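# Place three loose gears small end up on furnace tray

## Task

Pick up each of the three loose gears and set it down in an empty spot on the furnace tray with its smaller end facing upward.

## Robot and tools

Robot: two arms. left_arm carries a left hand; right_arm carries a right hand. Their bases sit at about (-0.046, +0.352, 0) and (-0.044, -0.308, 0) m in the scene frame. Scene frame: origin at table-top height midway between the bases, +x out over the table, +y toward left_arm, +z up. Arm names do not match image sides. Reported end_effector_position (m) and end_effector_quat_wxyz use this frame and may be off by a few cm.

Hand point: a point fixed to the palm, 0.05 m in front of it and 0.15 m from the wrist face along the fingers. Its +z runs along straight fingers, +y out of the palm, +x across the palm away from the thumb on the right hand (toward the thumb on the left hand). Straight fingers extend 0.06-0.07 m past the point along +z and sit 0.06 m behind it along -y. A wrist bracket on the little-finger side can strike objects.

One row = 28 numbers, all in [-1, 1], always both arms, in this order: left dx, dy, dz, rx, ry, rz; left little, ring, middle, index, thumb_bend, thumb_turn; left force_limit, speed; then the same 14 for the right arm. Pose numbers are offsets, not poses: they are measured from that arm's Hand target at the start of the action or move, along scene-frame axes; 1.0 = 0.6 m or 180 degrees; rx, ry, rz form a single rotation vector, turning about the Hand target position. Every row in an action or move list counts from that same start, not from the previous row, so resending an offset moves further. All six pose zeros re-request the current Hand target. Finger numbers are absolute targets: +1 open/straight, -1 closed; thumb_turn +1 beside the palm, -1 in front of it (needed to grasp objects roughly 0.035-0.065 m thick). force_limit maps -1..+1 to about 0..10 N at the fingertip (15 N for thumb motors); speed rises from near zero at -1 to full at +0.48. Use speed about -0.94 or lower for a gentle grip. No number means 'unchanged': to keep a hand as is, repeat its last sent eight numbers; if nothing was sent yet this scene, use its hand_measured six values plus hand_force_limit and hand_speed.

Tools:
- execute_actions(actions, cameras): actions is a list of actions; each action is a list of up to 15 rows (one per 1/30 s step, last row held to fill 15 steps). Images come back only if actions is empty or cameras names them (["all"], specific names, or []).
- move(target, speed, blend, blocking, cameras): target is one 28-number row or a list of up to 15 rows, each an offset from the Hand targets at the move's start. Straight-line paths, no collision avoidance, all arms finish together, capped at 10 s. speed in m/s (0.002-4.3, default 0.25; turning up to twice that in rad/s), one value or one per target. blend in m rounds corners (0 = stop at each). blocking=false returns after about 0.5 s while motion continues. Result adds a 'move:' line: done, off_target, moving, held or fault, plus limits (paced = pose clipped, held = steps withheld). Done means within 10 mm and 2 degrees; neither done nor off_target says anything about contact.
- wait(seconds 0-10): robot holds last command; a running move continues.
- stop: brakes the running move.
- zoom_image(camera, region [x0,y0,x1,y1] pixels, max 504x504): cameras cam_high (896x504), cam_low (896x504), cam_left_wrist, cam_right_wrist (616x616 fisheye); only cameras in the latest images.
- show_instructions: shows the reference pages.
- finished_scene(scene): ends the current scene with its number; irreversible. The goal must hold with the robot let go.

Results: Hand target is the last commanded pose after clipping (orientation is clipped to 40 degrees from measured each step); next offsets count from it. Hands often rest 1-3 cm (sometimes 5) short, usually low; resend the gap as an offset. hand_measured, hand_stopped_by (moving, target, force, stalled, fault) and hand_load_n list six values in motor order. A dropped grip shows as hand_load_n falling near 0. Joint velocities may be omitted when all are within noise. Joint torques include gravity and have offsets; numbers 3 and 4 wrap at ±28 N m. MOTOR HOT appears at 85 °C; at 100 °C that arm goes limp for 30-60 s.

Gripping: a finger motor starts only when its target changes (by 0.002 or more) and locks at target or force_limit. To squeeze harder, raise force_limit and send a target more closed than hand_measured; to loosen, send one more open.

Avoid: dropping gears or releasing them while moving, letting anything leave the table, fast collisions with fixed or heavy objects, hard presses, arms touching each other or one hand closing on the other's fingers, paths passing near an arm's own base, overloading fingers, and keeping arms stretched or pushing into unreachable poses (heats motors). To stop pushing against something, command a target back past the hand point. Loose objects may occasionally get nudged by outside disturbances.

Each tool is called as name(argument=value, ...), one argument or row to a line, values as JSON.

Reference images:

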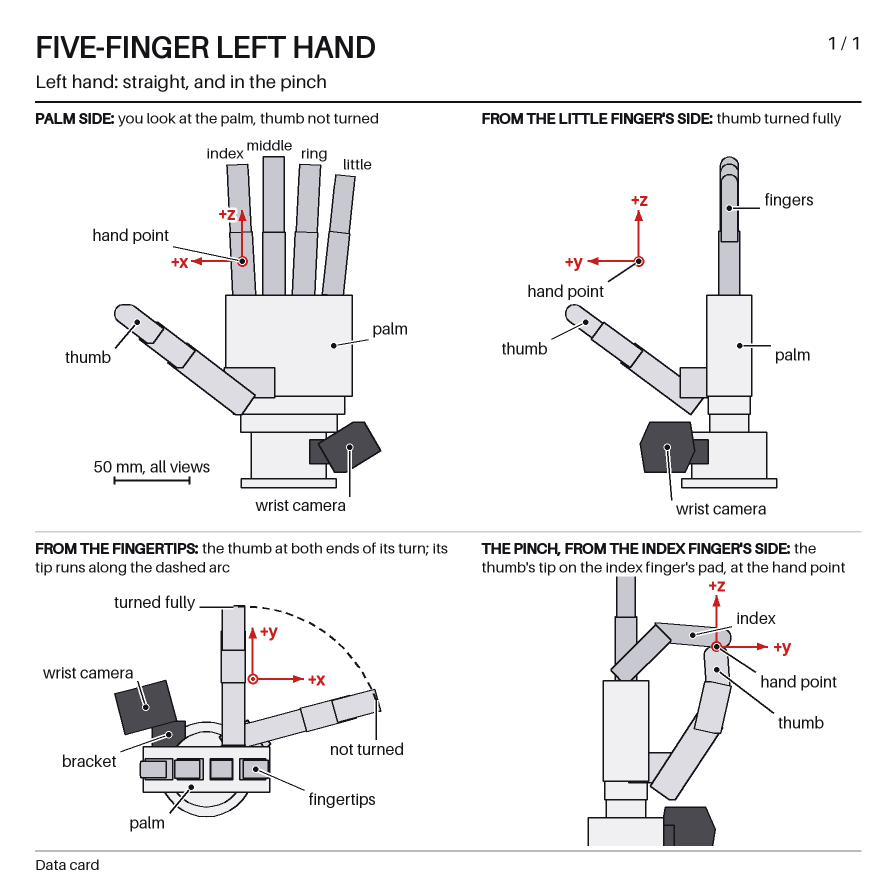

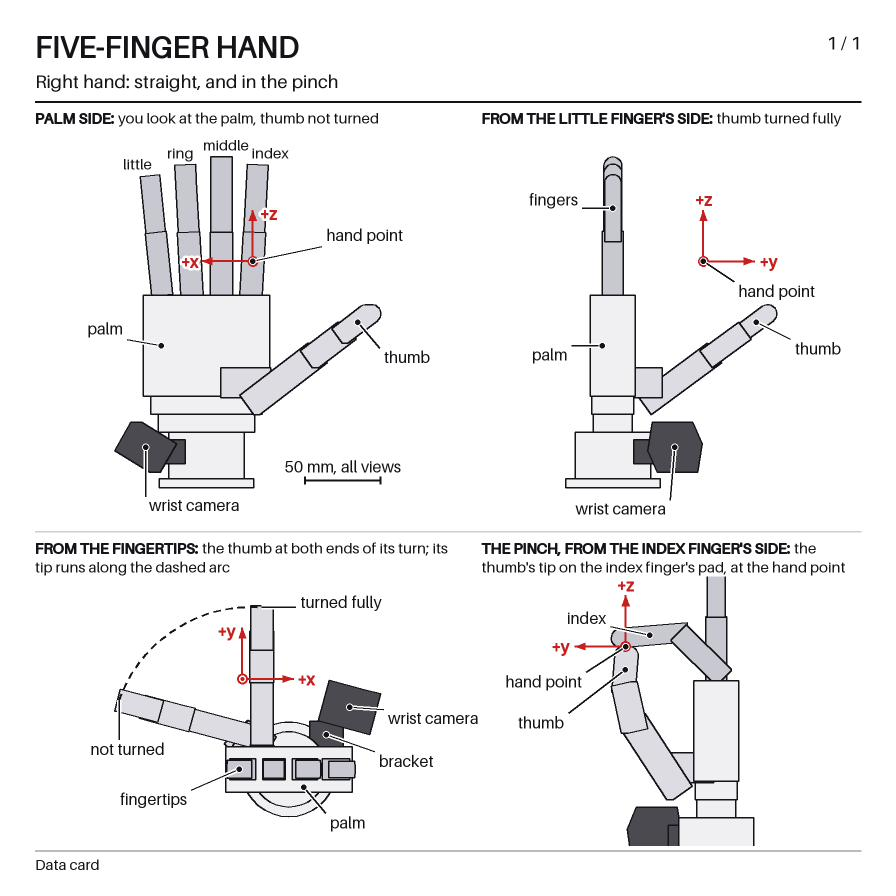

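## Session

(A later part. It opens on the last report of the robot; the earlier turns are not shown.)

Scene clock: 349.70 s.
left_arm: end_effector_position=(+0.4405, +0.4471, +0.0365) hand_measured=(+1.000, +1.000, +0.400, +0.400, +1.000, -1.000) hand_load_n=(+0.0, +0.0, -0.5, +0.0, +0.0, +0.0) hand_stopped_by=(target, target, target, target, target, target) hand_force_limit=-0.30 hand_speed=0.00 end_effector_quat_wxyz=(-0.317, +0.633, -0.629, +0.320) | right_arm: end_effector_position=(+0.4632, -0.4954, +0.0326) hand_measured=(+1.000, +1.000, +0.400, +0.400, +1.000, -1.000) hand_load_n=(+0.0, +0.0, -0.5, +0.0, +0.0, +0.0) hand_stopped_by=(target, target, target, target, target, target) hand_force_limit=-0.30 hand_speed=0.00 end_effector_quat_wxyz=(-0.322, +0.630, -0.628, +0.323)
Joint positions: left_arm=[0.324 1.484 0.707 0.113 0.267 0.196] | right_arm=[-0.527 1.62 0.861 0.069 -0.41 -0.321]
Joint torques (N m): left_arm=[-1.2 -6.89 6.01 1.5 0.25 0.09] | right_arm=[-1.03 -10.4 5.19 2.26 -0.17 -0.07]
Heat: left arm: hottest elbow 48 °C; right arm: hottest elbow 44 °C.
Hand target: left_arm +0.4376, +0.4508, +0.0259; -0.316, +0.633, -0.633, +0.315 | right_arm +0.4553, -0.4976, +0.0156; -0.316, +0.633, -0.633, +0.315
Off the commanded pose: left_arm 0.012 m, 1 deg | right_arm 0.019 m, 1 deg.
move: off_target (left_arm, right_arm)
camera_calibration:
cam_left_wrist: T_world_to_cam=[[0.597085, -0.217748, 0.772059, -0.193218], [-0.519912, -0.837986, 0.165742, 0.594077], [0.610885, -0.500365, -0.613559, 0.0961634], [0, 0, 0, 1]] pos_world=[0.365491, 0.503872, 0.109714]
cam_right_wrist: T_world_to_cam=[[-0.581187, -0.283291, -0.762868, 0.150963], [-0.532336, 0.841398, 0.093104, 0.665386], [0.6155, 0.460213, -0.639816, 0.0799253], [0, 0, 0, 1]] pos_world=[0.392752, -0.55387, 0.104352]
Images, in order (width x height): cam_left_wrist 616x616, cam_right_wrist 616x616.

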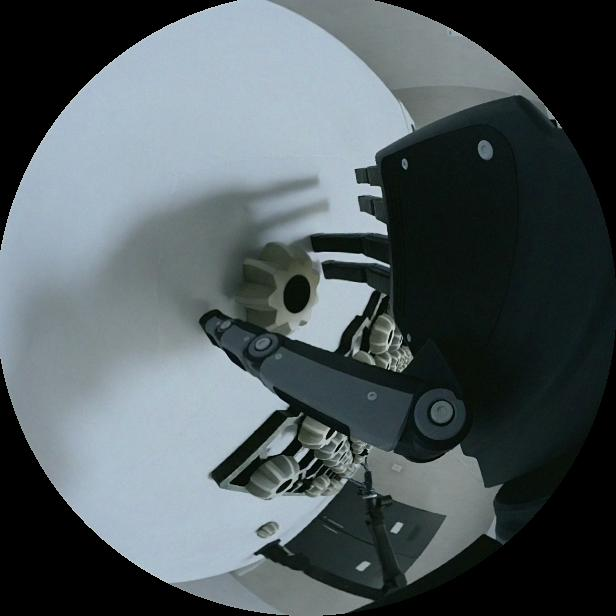

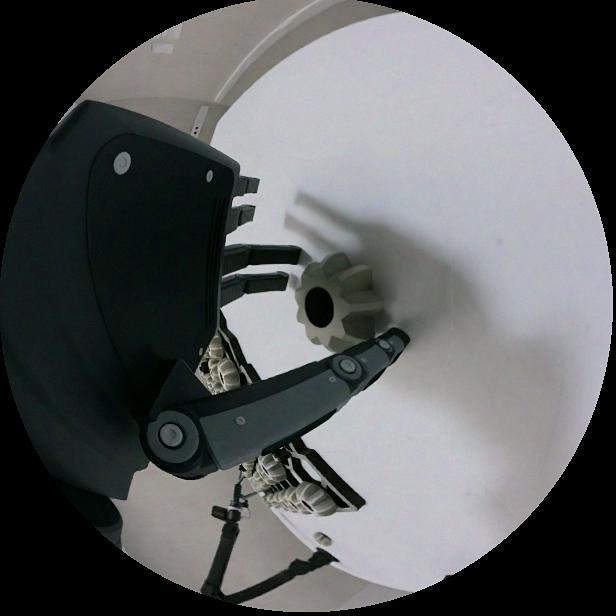

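move(
  target=[-0.003,-0.002,0.013, 0,0.025,0, 1,1,0.4,0.4,1,-1,-0.3,0, -0.005,-0.002,0.013,0,0.025,0,1,1,0.4,0.4,1,-1,-0.3,0],
  speed=0.05,
  cameras=["cam_left_wrist","cam_right_wrist"],
)

zoom_image(
  camera="cam_right_wrist",
  region=[220, 220, 440, 440],
)

zoom_image(
  camera="cam_left_wrist",
  region=[170, 220, 390, 440],
)

Scene clock: 360.03 s.
left_arm: end_effector_position=(+0.4383, +0.4499, +0.0377) hand_measured=(+1.000, +1.000, +0.400, +0.400, +1.000, -1.000) hand_load_n=(+0.0, +0.0, +3.0, +0.0, +0.0, +0.0) hand_stopped_by=(target, target, target, target, target, target) hand_force_limit=-0.30 hand_speed=0.00 end_effector_quat_wxyz=(-0.298, +0.645, -0.636, +0.301) | right_arm: end_effector_position=(+0.4571, -0.4967, +0.0339) hand_measured=(+1.000, +1.000, +0.400, +0.400, +1.000, -1.000) hand_load_n=(+0.0, +0.0, +3.0, +0.0, +0.0, +0.0) hand_stopped_by=(target, target, target, target, target, target) hand_force_limit=-0.30 hand_speed=0.00 end_effector_quat_wxyz=(-0.305, +0.638, -0.639, +0.303)
Joint positions: left_arm=[0.324 1.484 0.748 0.013 0.251 0.204] | right_arm=[-0.527 1.613 0.891 -0.03 -0.393 -0.339]
Joint torques (N m): left_arm=[-2.08 -8.06 7.61 -0.27 -0.18 0.12] | right_arm=[-0.38 -10.93 7.28 0.32 0.37 -0.12]
Motor temperatures (°C): left_arm=[30 31 47 27 29 30] | right_arm=[33 32 42 28 28 26]
Heat: left arm: hottest elbow 47 °C; right arm: hottest elbow 42 °C.
Hand target: left_arm +0.4357, +0.4496, +0.0337; -0.291, +0.645, -0.645, +0.290 | right_arm +0.4525, -0.4989, +0.0235; -0.291, +0.644, -0.645, +0.290
Off the commanded pose: left_arm 0.005 m, 2 deg | right_arm 0.012 m, 2 deg.
move: off_target (right_arm)
camera_calibration:
cam_left_wrist: T_world_to_cam=[[0.643661, -0.210626, 0.735756, -0.214334], [-0.502829, -0.841145, 0.199093, 0.587754], [0.576943, -0.498108, -0.647321, 0.114868], [0, 0, 0, 1]] pos_world=[0.367225, 0.506459, 0.115036]
cam_right_wrist: T_world_to_cam=[[-0.625534, -0.27768, -0.72911, 0.170011], [-0.524161, 0.841775, 0.129111, 0.6583], [0.577895, 0.462934, -0.672108, 0.104628], [0, 0, 0, 1]] pos_world=[0.390938, -0.555368, 0.109285]
Images, in order (width x height): cam_left_wrist 616x616, cam_right_wrist 616x616.

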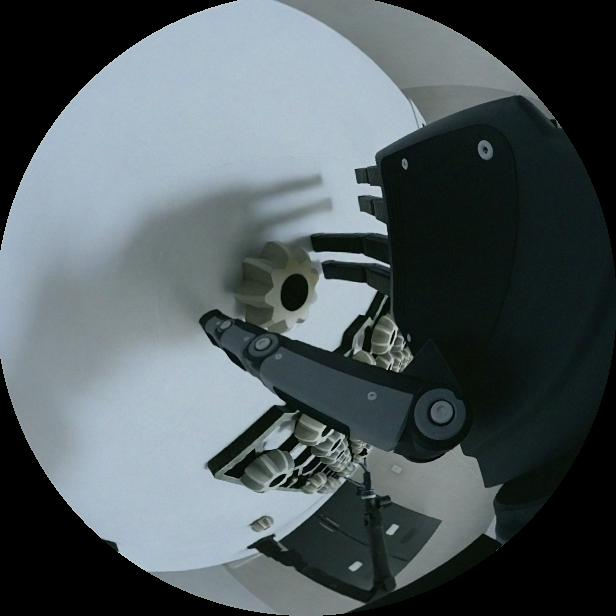

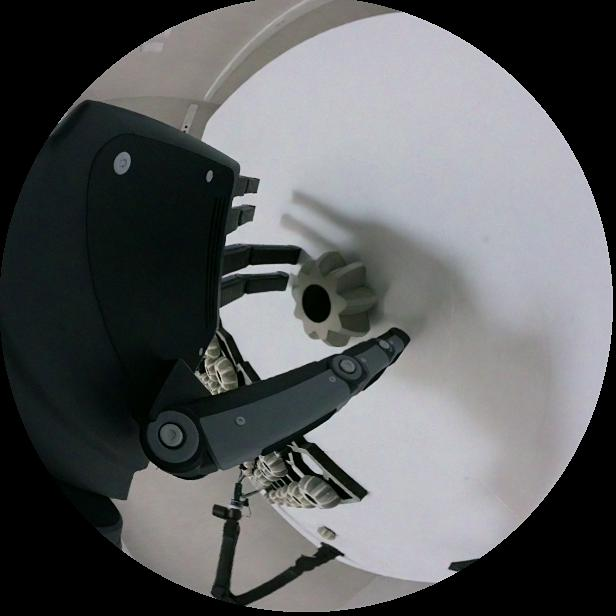

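Scaled by 2.291 from the camera's 616x616 image, which has a finer 880x880 frame.

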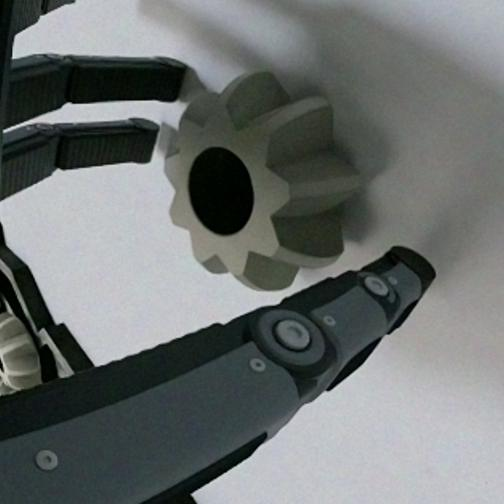

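Scaled by 2.291 from the camera's 616x616 image, which has a finer 880x880 frame.

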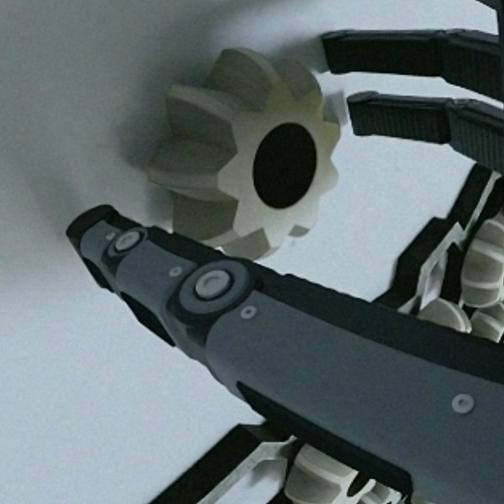

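move(
  target=[0,0,0.002, 0,0,0, 1,1,-0.3,-0.3,0.4,-1,0.2,-0.9, 0,0,0.002,0,0,0,1,1,-0.3,-0.3,0.4,-1,0.2,-0.9],
  speed=0.05,
  cameras=["cam_left_wrist","cam_right_wrist"],
)

zoom_image(
  camera="cam_right_wrist",
  region=[220, 220, 440, 440],
)

zoom_image(
  camera="cam_left_wrist",
  region=[170, 220, 390, 440],
)

Scene clock: 367.73 s.
left_arm: end_effector_position=(+0.4353, +0.4497, +0.0364) hand_measured=(+1.000, +1.000, +0.022, +0.030, +0.818, -1.000) hand_load_n=(+0.0, +0.0, +7.0, +5.5, +11.5, +0.0) hand_stopped_by=(target, target, force, force, force, target) hand_force_limit=0.20 hand_speed=-0.90 end_effector_quat_wxyz=(-0.294, +0.648, -0.637, +0.297) | right_arm: end_effector_position=(+0.4557, -0.4975, +0.0337) hand_measured=(+1.000, +1.000, +0.068, +0.086, +0.840, -1.000) hand_load_n=(+0.0, +0.0, +7.0, +4.5, +10.5, +2.5) hand_stopped_by=(target, target, force, force, force, target) hand_force_limit=0.20 hand_speed=-0.90 end_effector_quat_wxyz=(-0.301, +0.639, -0.641, +0.302)
Joint positions: left_arm=[0.324 1.482 0.749 -0.003 0.247 0.206] | right_arm=[-0.527 1.611 0.893 -0.04 -0.386 -0.343]
Joint torques (N m): left_arm=[-2.08 -7.94 7.69 0.1 -0.06 0.11] | right_arm=[-0.44 -10.93 7.27 0.58 0.15 -0.09]
Heat: left arm: hottest elbow 46 °C; right arm: hottest elbow 42 °C.
Hand target: left_arm +0.4358, +0.4497, +0.0348; -0.291, +0.645, -0.645, +0.290 | right_arm +0.4525, -0.4988, +0.0247; -0.291, +0.644, -0.645, +0.290
Off the commanded pose: left_arm 0.002 m, 1 deg | right_arm 0.010 m, 2 deg.
move: done
camera_calibration:
cam_left_wrist: T_world_to_cam=[[0.65349, -0.208975, 0.727516, -0.216322], [-0.498903, -0.841732, 0.206356, 0.584603], [0.56925, -0.497812, -0.654322, 0.119087], [0, 0, 0, 1]] pos_world=[0.365234, 0.506156, 0.114663]
cam_right_wrist: T_world_to_cam=[[-0.631888, -0.278849, -0.72316, 0.170816], [-0.521178, 0.843464, 0.130161, 0.657706], [0.573664, 0.459143, -0.678305, 0.105954], [0, 0, 0, 1]] pos_world=[0.389937, -0.555767, 0.109789]
Images, in order (width x height): cam_left_wrist 616x616, cam_right_wrist 616x616.

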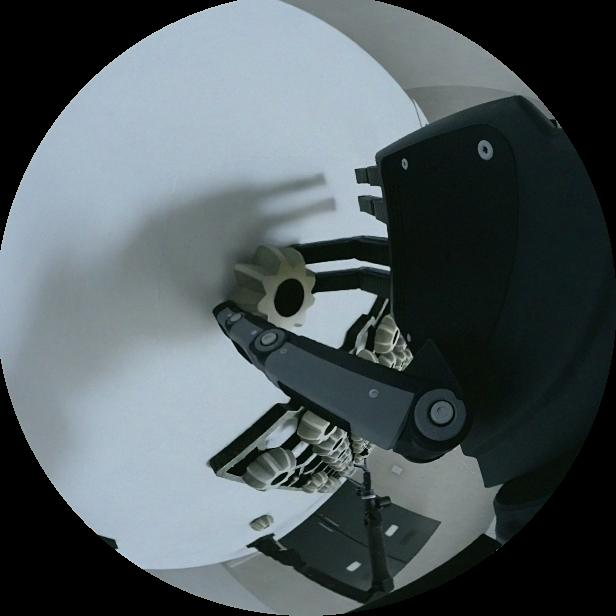

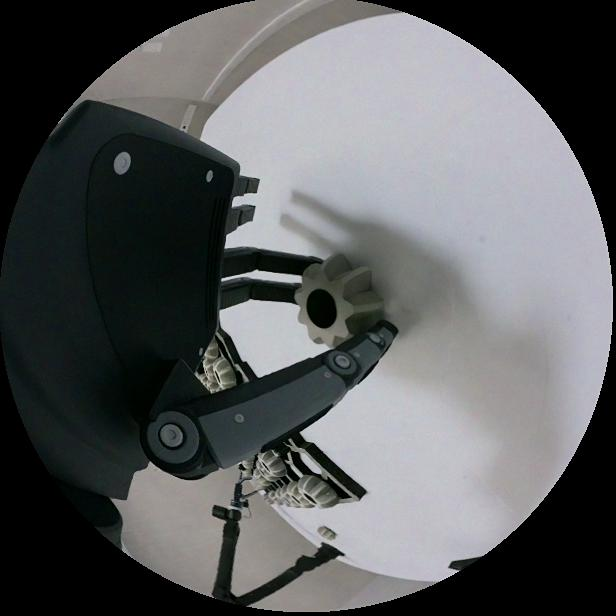

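Scaled by 2.291 from the camera's 616x616 image, which has a finer 880x880 frame.

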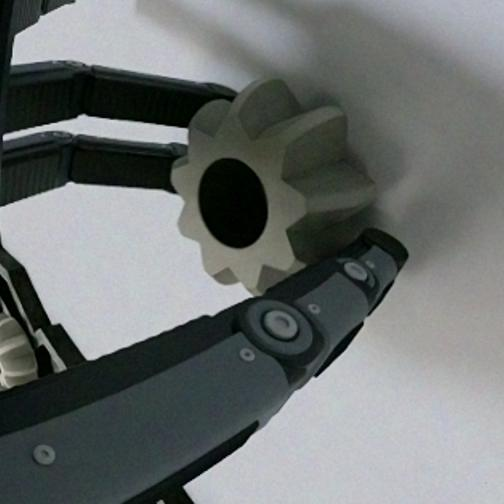

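Scaled by 2.291 from the camera's 616x616 image, which has a finer 880x880 frame.

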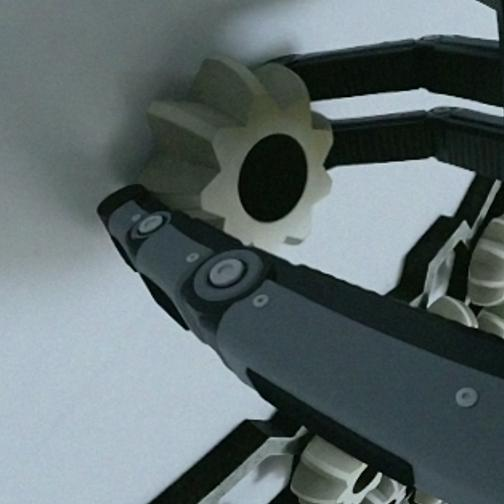

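move(
  target=[0,0,0.06, 0,0,0, 1,1,-0.3,-0.3,0.4,-1,0.2,-0.9, 0,0,0.06,0,0,0,1,1,-0.3,-0.3,0.4,-1,0.2,-0.9],
  speed=0.05,
  cameras=["cam_left_wrist","cam_right_wrist"],
)

zoom_image(
  camera="cam_right_wrist",
  region=[220, 220, 440, 440],
)

zoom_image(
  camera="cam_left_wrist",
  region=[170, 220, 390, 440],
)

Scene clock: 375.10 s.
left_arm: end_effector_position=(+0.4126, +0.4431, +0.0380) hand_measured=(+1.000, +1.000, +0.022, +0.030, +0.818, -1.000) hand_load_n=(+0.0, +0.0, +7.5, +6.0, +12.0, +0.5) hand_stopped_by=(target, target, force, force, force, target) hand_force_limit=0.20 hand_speed=-0.90 end_effector_quat_wxyz=(-0.262, +0.661, -0.646, +0.277) | right_arm: end_effector_position=(+0.4360, -0.4882, +0.0406) hand_measured=(+1.000, +1.000, +0.068, +0.086, +0.838, -1.000) hand_load_n=(+0.0, +0.0, +0.5, +0.0, +0.0, +0.0) hand_stopped_by=(target, target, force, force, force, target) hand_force_limit=0.20 hand_speed=-0.90 end_effector_quat_wxyz=(-0.288, +0.644, -0.654, +0.272)
Joint positions: left_arm=[0.324 1.442 0.751 -0.128 0.243 0.213] | right_arm=[-0.527 1.567 0.894 -0.159 -0.38 -0.349]
Joint torques (N m): left_arm=[-2.08 -9.93 10.74 0.36 0.12 0.03] | right_arm=[-0.38 -12.22 10.03 1.1 -0.07 -0.03]
Heat: left arm: hottest elbow 46 °C; right arm: hottest elbow 41 °C.
Hand target: left_arm +0.4358, +0.4496, +0.0707; -0.291, +0.645, -0.645, +0.290 | right_arm +0.4523, -0.4988, +0.0606; -0.291, +0.645, -0.645, +0.290
Off the commanded pose: left_arm 0.041 m, 4 deg | right_arm 0.028 m, 2 deg.
move: off_target (left_arm, right_arm)
camera_calibration:
cam_left_wrist: T_world_to_cam=[[0.70873, -0.196974, 0.677424, -0.230177], [-0.482029, -0.836339, 0.261123, 0.556024], [0.515122, -0.511603, -0.687686, 0.15948], [0, 0, 0, 1]] pos_world=[0.349002, 0.501276, 0.120409]
cam_right_wrist: T_world_to_cam=[[-0.678867, -0.2591, -0.687027, 0.194644], [-0.510217, 0.839332, 0.187618, 0.629534], [0.528032, 0.477901, -0.701992, 0.147742], [0, 0, 0, 1]] pos_world=[0.375324, -0.548562, 0.119328]
Images, in order (width x height): cam_left_wrist 616x616, cam_right_wrist 616x616.

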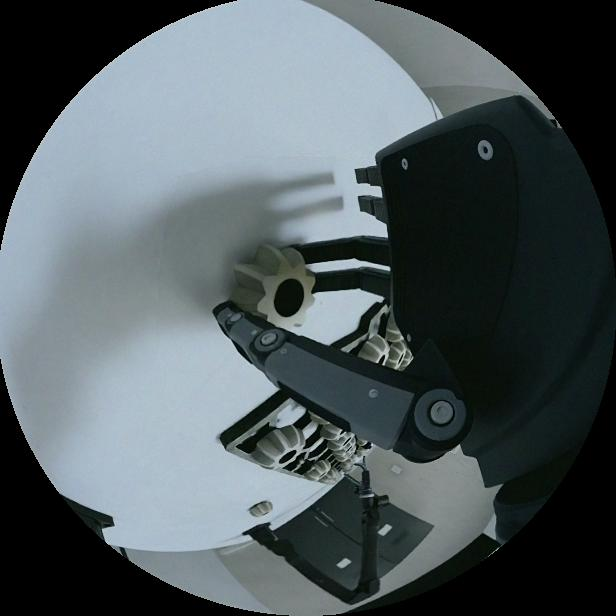

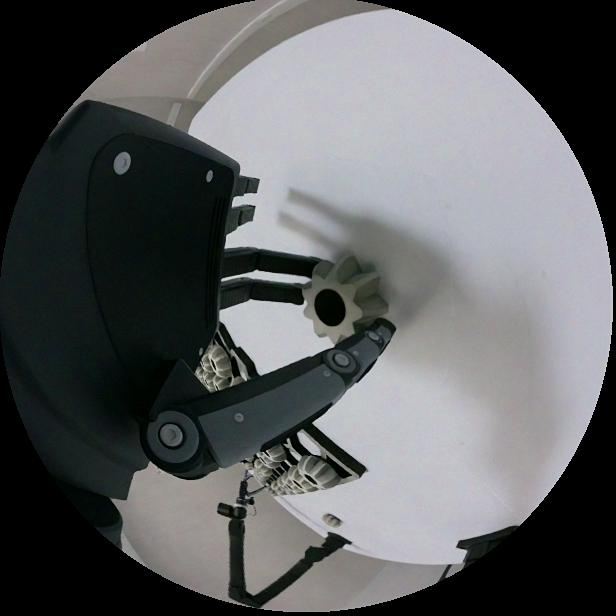

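Scaled by 2.291 from the camera's 616x616 image, which has a finer 880x880 frame.

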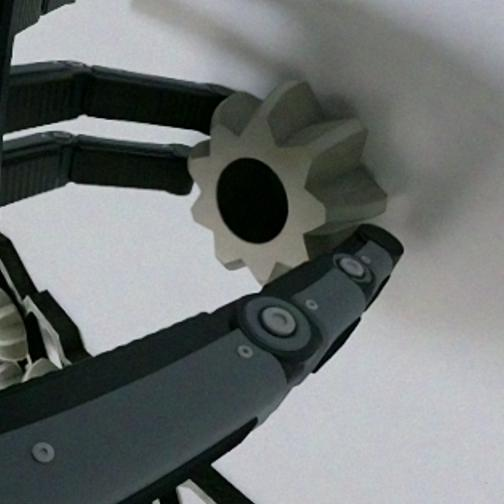

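Scaled by 2.291 from the camera's 616x616 image, which has a finer 880x880 frame.

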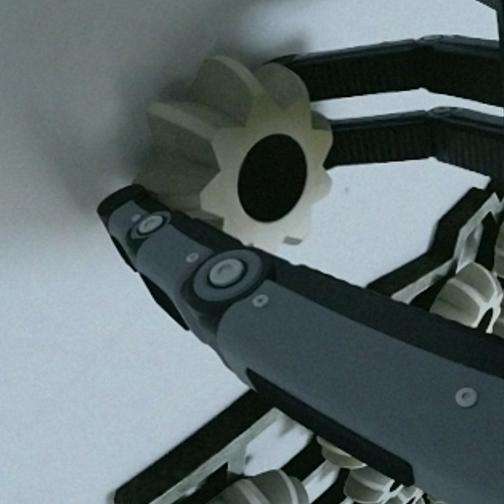

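move(
  target=[0.02,0,0.08, 0,0,0, 1,1,-0.3,-0.3,0.4,-1,0.2,-0.9, 0,0,0.0,0,0,0,1,1,0.4,0.4,1,-1,0.2,-0.5],
  speed=0.05,
  cameras=["cam_left_wrist","cam_right_wrist"],
)

zoom_image(
  camera="cam_right_wrist",
  region=[220, 220, 440, 440],
)

zoom_image(
  camera="cam_left_wrist",
  region=[170, 220, 390, 440],
)

Scene clock: 383.10 s.
left_arm: end_effector_position=(+0.4136, +0.4424, +0.0688) hand_measured=(+1.000, +1.000, +0.022, +0.030, +0.818, -1.000) hand_load_n=(+0.0, +0.0, +7.5, +5.5, +12.0, +0.5) hand_stopped_by=(target, target, force, force, force, target) hand_force_limit=0.20 hand_speed=-0.90 end_effector_quat_wxyz=(-0.247, +0.668, -0.650, +0.266) | right_arm: end_effector_position=(+0.4353, -0.4878, +0.0402) hand_measured=(+1.000, +1.000, +0.400, +0.400, +1.000, -1.000) hand_load_n=(+0.0, +0.0, +0.0, +0.0, +0.0, -0.5) hand_stopped_by=(target, target, target, target, target, target) hand_force_limit=0.20 hand_speed=-0.50 end_effector_quat_wxyz=(-0.288, +0.644, -0.655, +0.270)
Joint positions: left_arm=[0.319 1.4 0.826 -0.285 0.235 0.213] | right_arm=[-0.527 1.567 0.894 -0.163 -0.38 -0.349]
Joint torques (N m): left_arm=[-2.37 -10.64 12.89 0.69 0.18 -0.03] | right_arm=[-0.38 -12.22 10.02 1.21 -0.07 -0.03]
Heat: left arm: hottest elbow 47 °C; right arm: hottest elbow 42 °C.
Hand target: left_arm +0.4478, +0.4497, +0.1190; -0.291, +0.645, -0.645, +0.290 | right_arm +0.4523, -0.4988, +0.0606; -0.291, +0.645, -0.645, +0.290
Off the commanded pose: left_arm 0.061 m, 6 deg | right_arm 0.029 m, 3 deg.
move: off_target (left_arm, right_arm)
camera_calibration:
cam_left_wrist: T_world_to_cam=[[0.735559, -0.191896, 0.649714, -0.263391], [-0.471129, -0.834055, 0.287035, 0.540533], [0.486817, -0.51723, -0.703905, 0.195064], [0, 0, 0, 1]] pos_world=[0.35344, 0.501184, 0.153283]
cam_right_wrist: T_world_to_cam=[[-0.680908, -0.257941, -0.685442, 0.195388], [-0.509635, 0.83903, 0.190525, 0.628423], [0.525963, 0.479056, -0.702758, 0.149031], [0, 0, 0, 1]] pos_world=[0.374923, -0.548261, 0.11893]
Images, in order (width x height): cam_left_wrist 616x616, cam_right_wrist 616x616.

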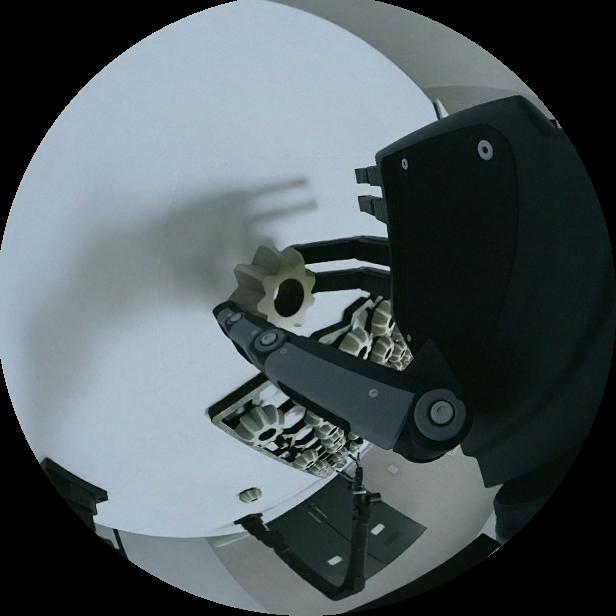

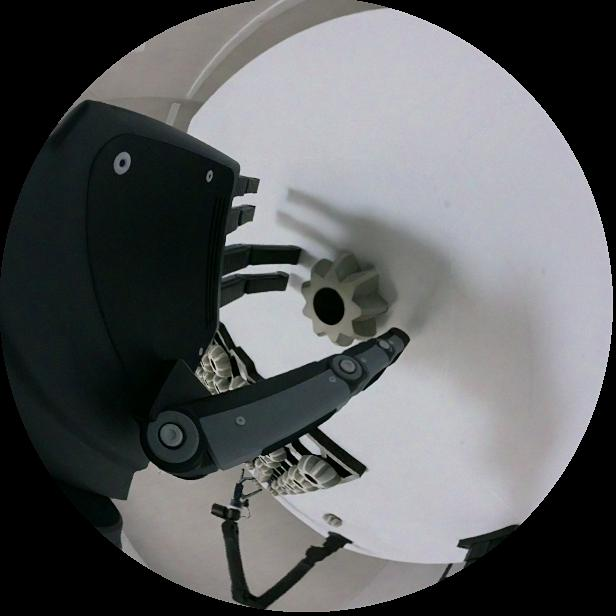

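Scaled by 2.291 from the camera's 616x616 image, which has a finer 880x880 frame.

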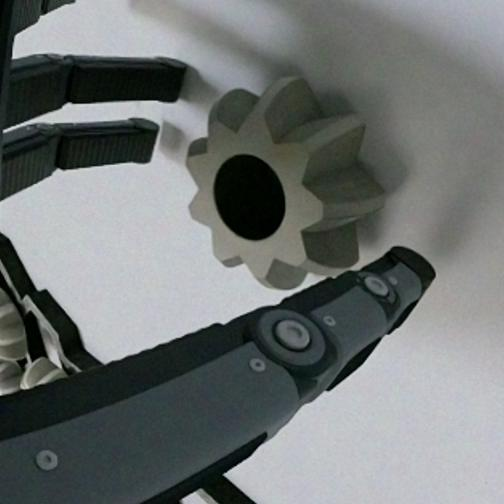

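Scaled by 2.291 from the camera's 616x616 image, which has a finer 880x880 frame.

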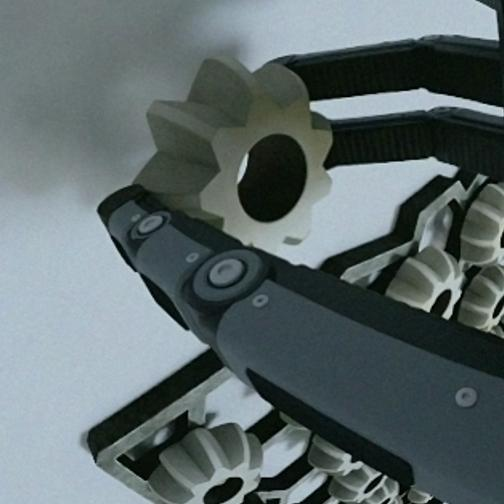

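move(
  target=[0.03,0,0.1, 0,-0.02,0, 1,1,-0.3,-0.3,0.4,-1,0.2,-0.9, -0.033,0,-0.0645,0,0,0,1,1,0.4,0.4,1,-1,0.2,0],
  speed=0.05,
  cameras=["cam_left_wrist","cam_right_wrist"],
)

zoom_image(
  camera="cam_right_wrist",
  region=[220, 220, 440, 440],
)

zoom_image(
  camera="cam_left_wrist",
  region=[170, 220, 390, 440],
)

Scene clock: 401.17 s.
left_arm: end_effector_position=(+0.4340, +0.4458, +0.1213) hand_measured=(+1.000, +1.000, +0.022, +0.030, +0.818, -1.000) hand_load_n=(+0.0, +0.0, +7.0, +5.5, +12.0, +0.5) hand_stopped_by=(target, target, force, force, force, target) hand_force_limit=0.20 hand_speed=-0.90 end_effector_quat_wxyz=(-0.268, +0.656, -0.648, +0.281) | right_arm: end_effector_position=(+0.4395, -0.4962, +0.0364) hand_measured=(+1.000, +1.000, +0.400, +0.400, +1.000, -1.000) hand_load_n=(+0.0, -0.5, +0.0, +0.0, +0.0, +0.0) hand_stopped_by=(target, target, target, target, target, target) hand_force_limit=0.20 hand_speed=0.00 end_effector_quat_wxyz=(-0.296, +0.643, -0.642, +0.296)
Joint positions: left_arm=[0.315 1.355 0.916 -0.364 0.241 0.213] | right_arm=[-0.54 1.576 0.868 -0.072 -0.392 -0.362]
Joint torques (N m): left_arm=[-2.37 -10.64 13.91 0.84 0.39 -0.2] | right_arm=[-1.08 -10.29 5.39 2.19 -0.18 -0.07]
Motor temperatures (°C): left_arm=[30 32 53 27 29 30] | right_arm=[33 33 44 27 28 26]
Heat: left arm: hottest elbow 53 °C; right arm: hottest elbow 44 °C.
Hand target: left_arm +0.4657, +0.4496, +0.1788; -0.311, +0.635, -0.635, +0.310 | right_arm +0.4326, -0.4987, +0.0219; -0.291, +0.645, -0.645, +0.290
Off the commanded pose: left_arm 0.066 m, 7 deg | right_arm 0.016 m, 1 deg.
move: off_target (left_arm, right_arm)
camera_calibration:
cam_left_wrist: T_world_to_cam=[[0.696972, -0.207402, 0.68645, -0.292547], [-0.492958, -0.833781, 0.248598, 0.551973], [0.52079, -0.511657, -0.683363, 0.204116], [0, 0, 0, 1]] pos_world=[0.369695, 0.503988, 0.203085]
cam_right_wrist: T_world_to_cam=[[-0.642905, -0.281294, -0.712423, 0.166208], [-0.522029, 0.841557, 0.138808, 0.646952], [0.560499, 0.461146, -0.687885, 0.123553], [0, 0, 0, 1]] pos_world=[0.375333, -0.554669, 0.113598]
Images, in order (width x height): cam_left_wrist 616x616, cam_right_wrist 616x616.

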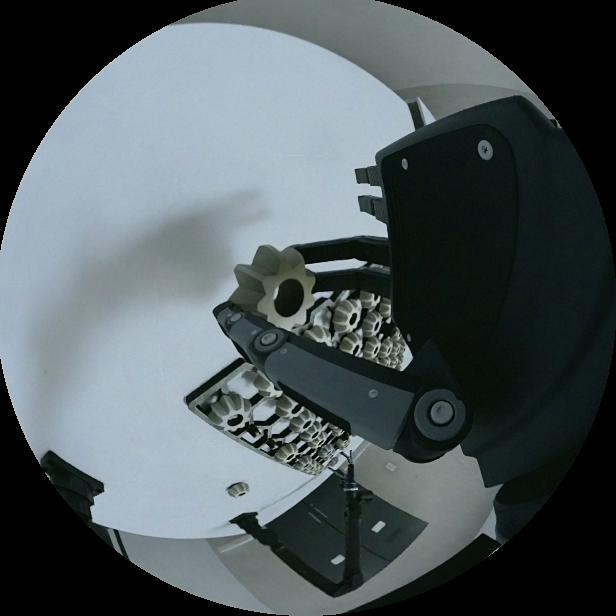

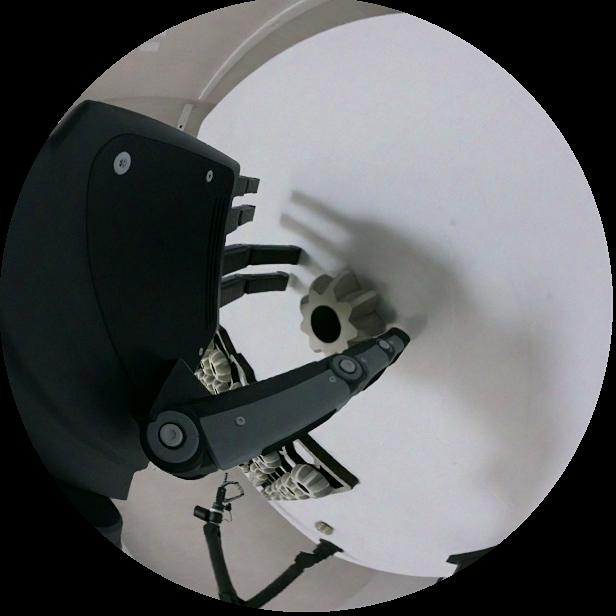

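Scaled by 2.291 from the camera's 616x616 image, which has a finer 880x880 frame.

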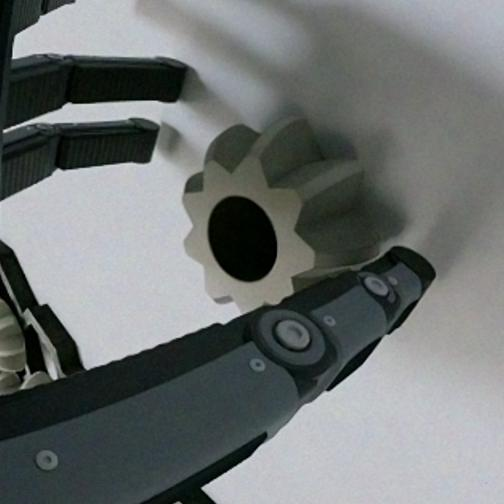

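Scaled by 2.291 from the camera's 616x616 image, which has a finer 880x880 frame.

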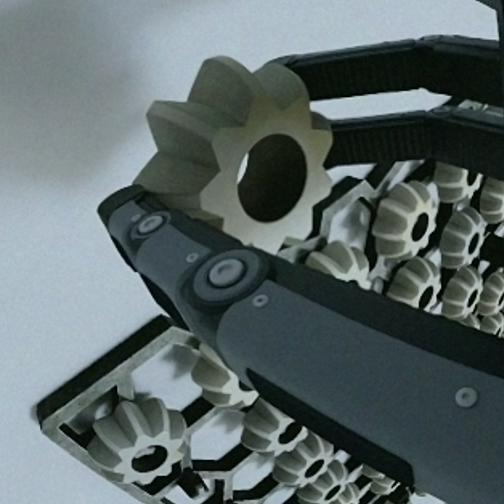

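move(
  target=[0,0,0, 0,0,0, 1,1,-0.3,-0.3,0.4,-1,0.2,-0.9, -0.007,0.0135,-0.006,0,0,0,1,1,0.4,0.4,1,-1,0.2,0],
  speed=0.05,
  cameras=["cam_right_wrist"],
)

zoom_image(
  camera="cam_right_wrist",
  region=[220, 220, 440, 440],
)

Scene clock: 406.03 s.
left_arm: end_effector_position=(+0.4340, +0.4458, +0.1213) hand_measured=(+1.000, +1.000, +0.022, +0.030, +0.818, -1.000) hand_load_n=(+0.0, +0.0, +7.0, +5.5, +12.0, +0.5) hand_stopped_by=(target, target, force, force, force, target) hand_force_limit=0.20 hand_speed=-0.90 end_effector_quat_wxyz=(-0.268, +0.656, -0.648, +0.281) | right_arm: end_effector_position=(+0.4388, -0.4957, +0.0348) hand_measured=(+1.000, +1.000, +0.400, +0.400, +1.000, -1.000) hand_load_n=(+0.0, +0.0, -0.5, +0.0, +0.0, +0.0) hand_stopped_by=(target, target, target, target, target, target) hand_force_limit=0.20 hand_speed=0.00 end_effector_quat_wxyz=(-0.298, +0.642, -0.638, +0.303)
Joint positions: left_arm=[0.315 1.355 0.916 -0.364 0.241 0.213] | right_arm=[-0.54 1.573 0.851 -0.041 -0.392 -0.362]
Joint torques (N m): left_arm=[-2.37 -10.81 13.91 0.79 0.39 -0.2] | right_arm=[-0.21 -10.7 4.72 1.77 0.1 0.01]
Heat: left arm: hottest elbow 54 °C; right arm: hottest elbow 43 °C.
Hand target: left_arm +0.4657, +0.4496, +0.1789; -0.311, +0.635, -0.635, +0.310 | right_arm +0.4286, -0.4907, +0.0185; -0.291, +0.645, -0.645, +0.290
Off the commanded pose: left_arm 0.066 m, 6 deg | right_arm 0.020 m, 2 deg.
move: off_target (left_arm, right_arm)
camera_calibration:
cam_right_wrist: T_world_to_cam=[[-0.632506, -0.287324, -0.719292, 0.157412], [-0.523939, 0.842664, 0.124119, 0.648282], [0.570459, 0.455371, -0.68353, 0.115325], [0, 0, 0, 1]] pos_world=[0.373436, -0.553571, 0.11159]
Images, in order (width x height): cam_right_wrist 616x616.

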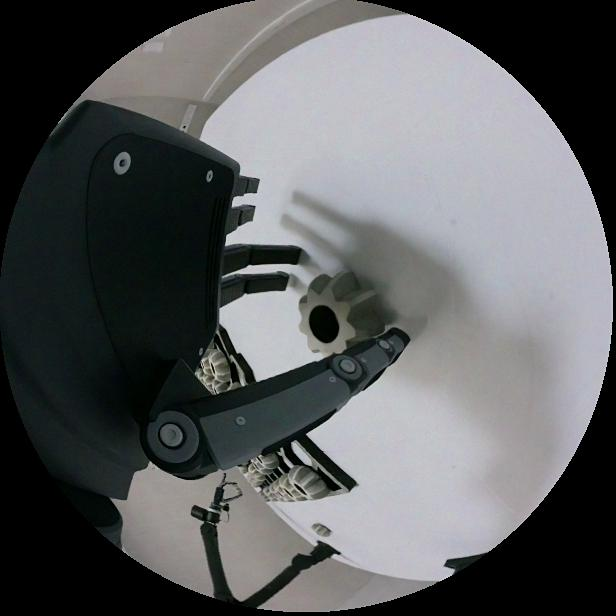

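Scaled by 2.291 from the camera's 616x616 image, which has a finer 880x880 frame.

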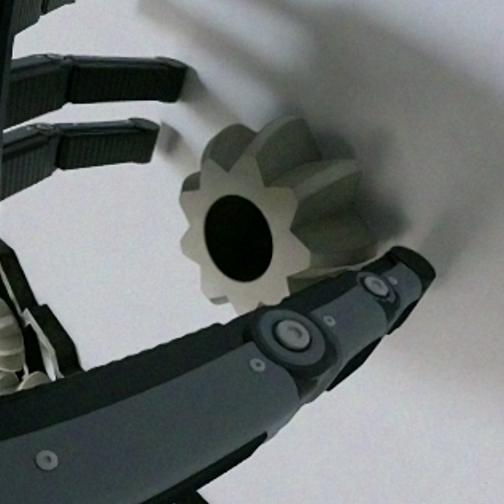

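move(
  target=[0,0,0, 0,0,0, 1,1,-0.3,-0.3,0.4,-1,0.2,-0.9, -0.002,0.015,0.0,0,0,0,1,1,0.4,0.4,1,-1,0.2,0],
  speed=0.05,
  cameras=["cam_right_wrist"],
)

zoom_image(
  camera="cam_right_wrist",
  region=[220, 220, 440, 440],
)

Scene clock: 410.10 s.
left_arm: end_effector_position=(+0.4340, +0.4458, +0.1213) hand_measured=(+1.000, +1.000, +0.022, +0.030, +0.818, -1.000) hand_load_n=(+0.0, +0.0, +7.0, +5.5, +12.0, +0.5) hand_stopped_by=(target, target, force, force, force, target) hand_force_limit=0.20 hand_speed=-0.90 end_effector_quat_wxyz=(-0.268, +0.656, -0.648, +0.281) | right_arm: end_effector_position=(+0.4381, -0.4934, +0.0342) hand_measured=(+1.000, +1.000, +0.400, +0.400, +1.000, -1.000) hand_load_n=(+0.0, +0.0, +1.5, +0.0, +0.0, +0.0) hand_stopped_by=(target, target, target, target, target, target) hand_force_limit=0.20 hand_speed=0.00 end_effector_quat_wxyz=(-0.295, +0.642, -0.636, +0.309)
Joint positions: left_arm=[0.315 1.355 0.916 -0.364 0.241 0.213] | right_arm=[-0.532 1.566 0.838 -0.025 -0.379 -0.362]
Joint torques (N m): left_arm=[-2.32 -10.75 13.93 0.79 0.39 -0.19] | right_arm=[0.44 -10.99 4.46 1.5 0.05 0.12]
Heat: left arm: hottest elbow 54 °C; right arm: hottest elbow 43 °C.
Hand target: left_arm +0.4657, +0.4496, +0.1789; -0.311, +0.635, -0.635, +0.310 | right_arm +0.4273, -0.4818, +0.0184; -0.291, +0.644, -0.645, +0.290
Off the commanded pose: left_arm 0.066 m, 7 deg | right_arm 0.022 m, 2 deg.
move: off_target (left_arm, right_arm)
camera_calibration:
cam_right_wrist: T_world_to_cam=[[-0.629905, -0.295672, -0.718191, 0.151965], [-0.523002, 0.8451, 0.110791, 0.647248], [0.574185, 0.445403, -0.686969, 0.107802], [0, 0, 0, 1]] pos_world=[0.372337, -0.550073, 0.111487]
Images, in order (width x height): cam_right_wrist 616x616.

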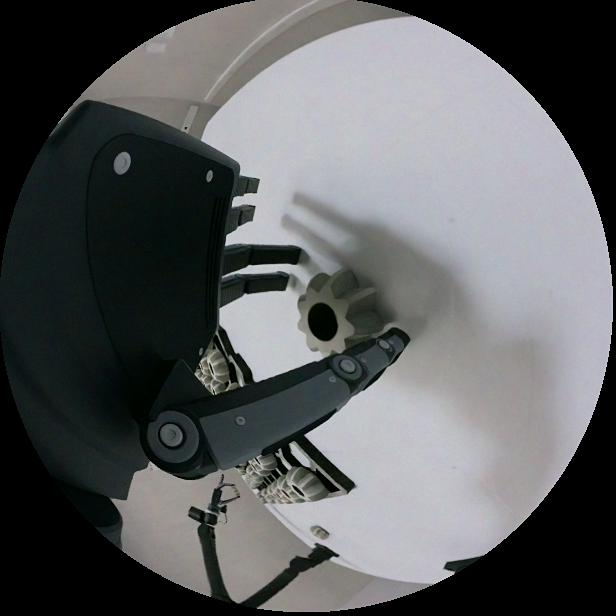

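Scaled by 2.291 from the camera's 616x616 image, which has a finer 880x880 frame.

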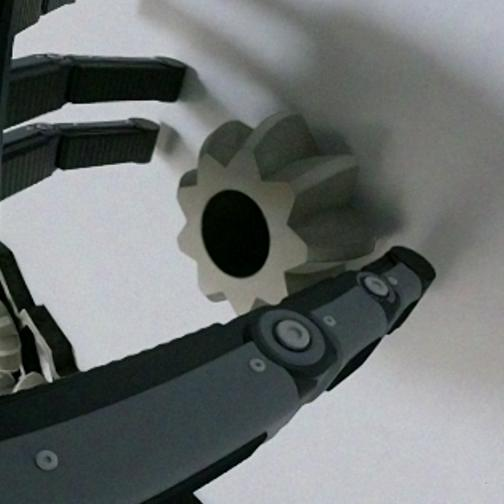

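move(
  target=[
    [0,0,0, 0,0,0, 1,1,-0.3,-0.3,0.4,-1,0.2,-0.9, -0.003,0.015,0.025,0,0,0,1,1,0.4,0.4,1,-1,0.2,0],
    [0,0,0, 0,0,0, 1,1,-0.3,-0.3,0.4,-1,0.2,-0.9, -0.003,0.012,0.0,0,0,0,1,1,0.4,0.4,1,-1,0.2,0],
  ],
  speed=0.05,
  cameras=["cam_right_wrist"],
)

zoom_image(
  camera="cam_right_wrist",
  region=[220, 220, 440, 440],
)

Scene clock: 415.60 s.
left_arm: end_effector_position=(+0.4340, +0.4458, +0.1213) hand_measured=(+1.000, +1.000, +0.022, +0.030, +0.818, -1.000) hand_load_n=(+0.0, +0.0, +7.0, +5.5, +12.0, +0.5) hand_stopped_by=(target, target, force, force, force, target) hand_force_limit=0.20 hand_speed=-0.90 end_effector_quat_wxyz=(-0.268, +0.656, -0.648, +0.281) | right_arm: end_effector_position=(+0.4300, -0.4799, +0.0352) hand_measured=(+1.000, +1.000, +0.400, +0.400, +1.000, -1.000) hand_load_n=(+0.0, +0.0, -2.5, +0.0, +0.0, +0.0) hand_stopped_by=(target, target, target, target, target, target) hand_force_limit=0.20 hand_speed=0.00 end_effector_quat_wxyz=(-0.293, +0.644, -0.639, +0.303)
Joint positions: left_arm=[0.315 1.355 0.916 -0.364 0.241 0.213] | right_arm=[-0.513 1.536 0.811 -0.038 -0.366 -0.35]
Joint torques (N m): left_arm=[-2.37 -10.7 13.93 0.77 0.39 -0.2] | right_arm=[0.03 -9.23 5.27 2.28 -0.09 0.11]
Motor temperatures (°C): left_arm=[30 31 55 27 29 30] | right_arm=[33 33 42 28 28 26]
Heat: left arm: hottest elbow 55 °C; right arm: hottest elbow 42 °C.
Hand target: left_arm +0.4657, +0.4496, +0.1789; -0.311, +0.635, -0.635, +0.310 | right_arm +0.4254, -0.4743, +0.0183; -0.291, +0.645, -0.645, +0.290
Off the commanded pose: left_arm 0.066 m, 7 deg | right_arm 0.018 m, 2 deg.
move: off_target (left_arm, right_arm)
camera_calibration:
cam_right_wrist: T_world_to_cam=[[-0.638708, -0.292377, -0.711736, 0.156707], [-0.522748, 0.843633, 0.122552, 0.630306], [0.564613, 0.450333, -0.691674, 0.11379], [0, 0, 0, 1]] pos_world=[0.365334, -0.537173, 0.112995]
Images, in order (width x height): cam_right_wrist 616x616.

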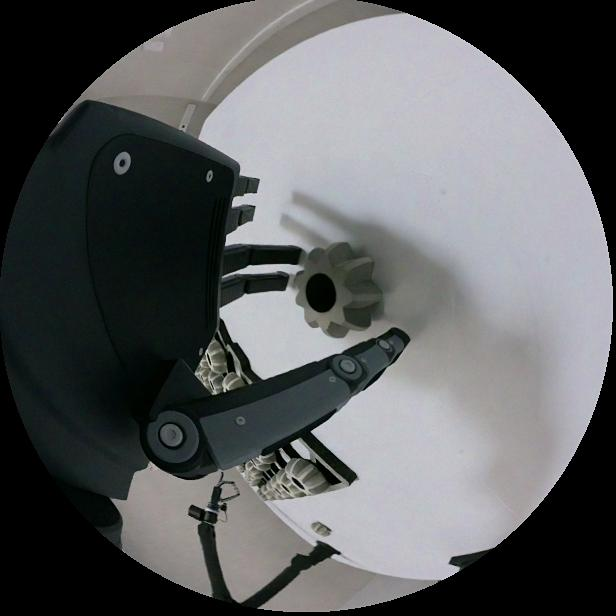

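Scaled by 2.291 from the camera's 616x616 image, which has a finer 880x880 frame.

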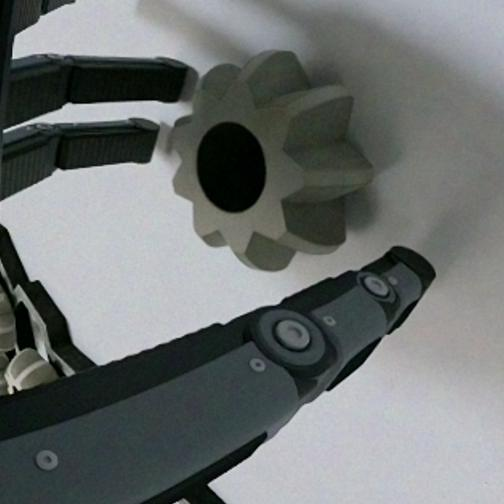

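move(
  target=[
    [0,0,0, 0,0,0, 1,1,-0.3,-0.3,0.4,-1,0.2,-0.9, 0.006,-0.026,0.03,0,0,0,1,1,0.4,0.4,1,-1,0.2,0],
    [0,0,0, 0,0,0, 1,1,-0.3,-0.3,0.4,-1,0.2,-0.9, 0.006,-0.026,0.0,0,0,0,1,1,0.4,0.4,1,-1,0.2,0],
  ],
  speed=0.05,
  cameras=["cam_right_wrist"],
)

zoom_image(
  camera="cam_right_wrist",
  region=[220, 220, 440, 440],
)

Scene clock: 423.40 s.
left_arm: end_effector_position=(+0.4340, +0.4458, +0.1213) hand_measured=(+1.000, +1.000, +0.022, +0.030, +0.818, -1.000) hand_load_n=(+0.0, +0.0, +7.5, +5.5, +12.0, +0.5) hand_stopped_by=(target, target, force, force, force, target) hand_force_limit=0.20 hand_speed=-0.90 end_effector_quat_wxyz=(-0.268, +0.656, -0.648, +0.281) | right_arm: end_effector_position=(+0.4286, -0.4823, +0.0351) hand_measured=(+1.000, +1.000, +0.400, +0.400, +1.000, -1.000) hand_load_n=(+0.0, +0.0, -3.0, +0.0, +0.0, +0.0) hand_stopped_by=(target, target, target, target, target, target) hand_force_limit=0.20 hand_speed=0.00 end_effector_quat_wxyz=(-0.300, +0.643, -0.640, +0.295)
Joint positions: left_arm=[0.315 1.355 0.916 -0.364 0.241 0.213] | right_arm=[-0.528 1.542 0.819 -0.052 -0.392 -0.352]
Joint torques (N m): left_arm=[-2.37 -10.7 13.9 0.79 0.39 -0.2] | right_arm=[-1.03 -8.12 6.98 2.19 0.11 -0.07]
Motor temperatures (°C): left_arm=[30 31 56 27 29 30] | right_arm=[33 33 41 28 28 26]
Heat: left arm: hottest elbow 56 °C; right arm: hottest elbow 41 °C.
Hand target: left_arm +0.4657, +0.4496, +0.1789; -0.311, +0.635, -0.635, +0.310 | right_arm +0.4290, -0.4900, +0.0183; -0.291, +0.645, -0.645, +0.290
Off the commanded pose: left_arm 0.066 m, 7 deg | right_arm 0.018 m, 1 deg.
move: off_target (left_arm, right_arm)
camera_calibration:
cam_right_wrist: T_world_to_cam=[[-0.638323, -0.281495, -0.716453, 0.160302], [-0.527055, 0.838177, 0.140259, 0.630245], [0.561032, 0.46714, -0.683391, 0.124884], [0, 0, 0, 1]] pos_world=[0.364434, -0.541472, 0.111796]
Images, in order (width x height): cam_right_wrist 616x616.

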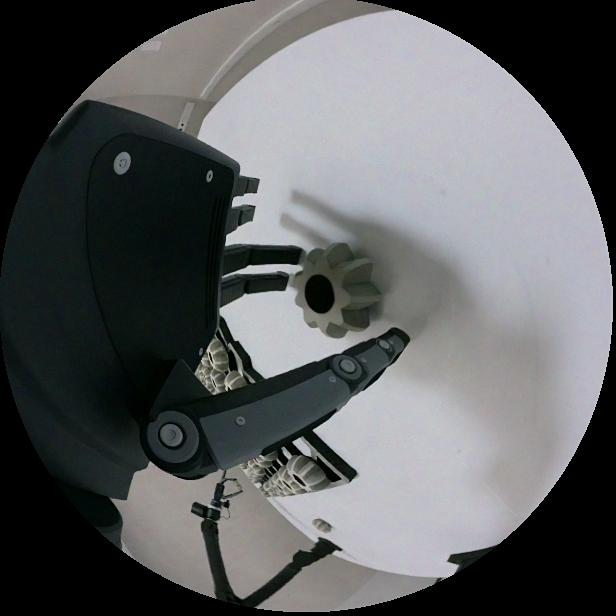

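Scaled by 2.291 from the camera's 616x616 image, which has a finer 880x880 frame.

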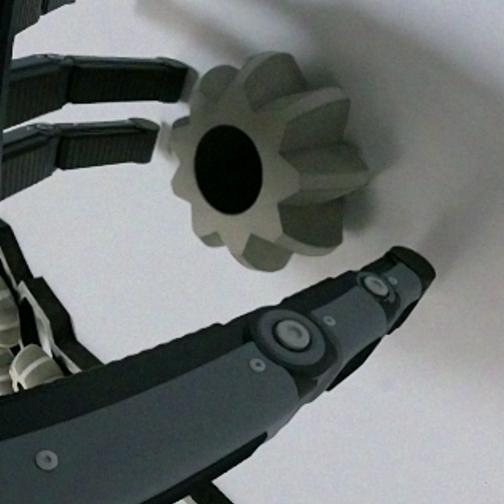

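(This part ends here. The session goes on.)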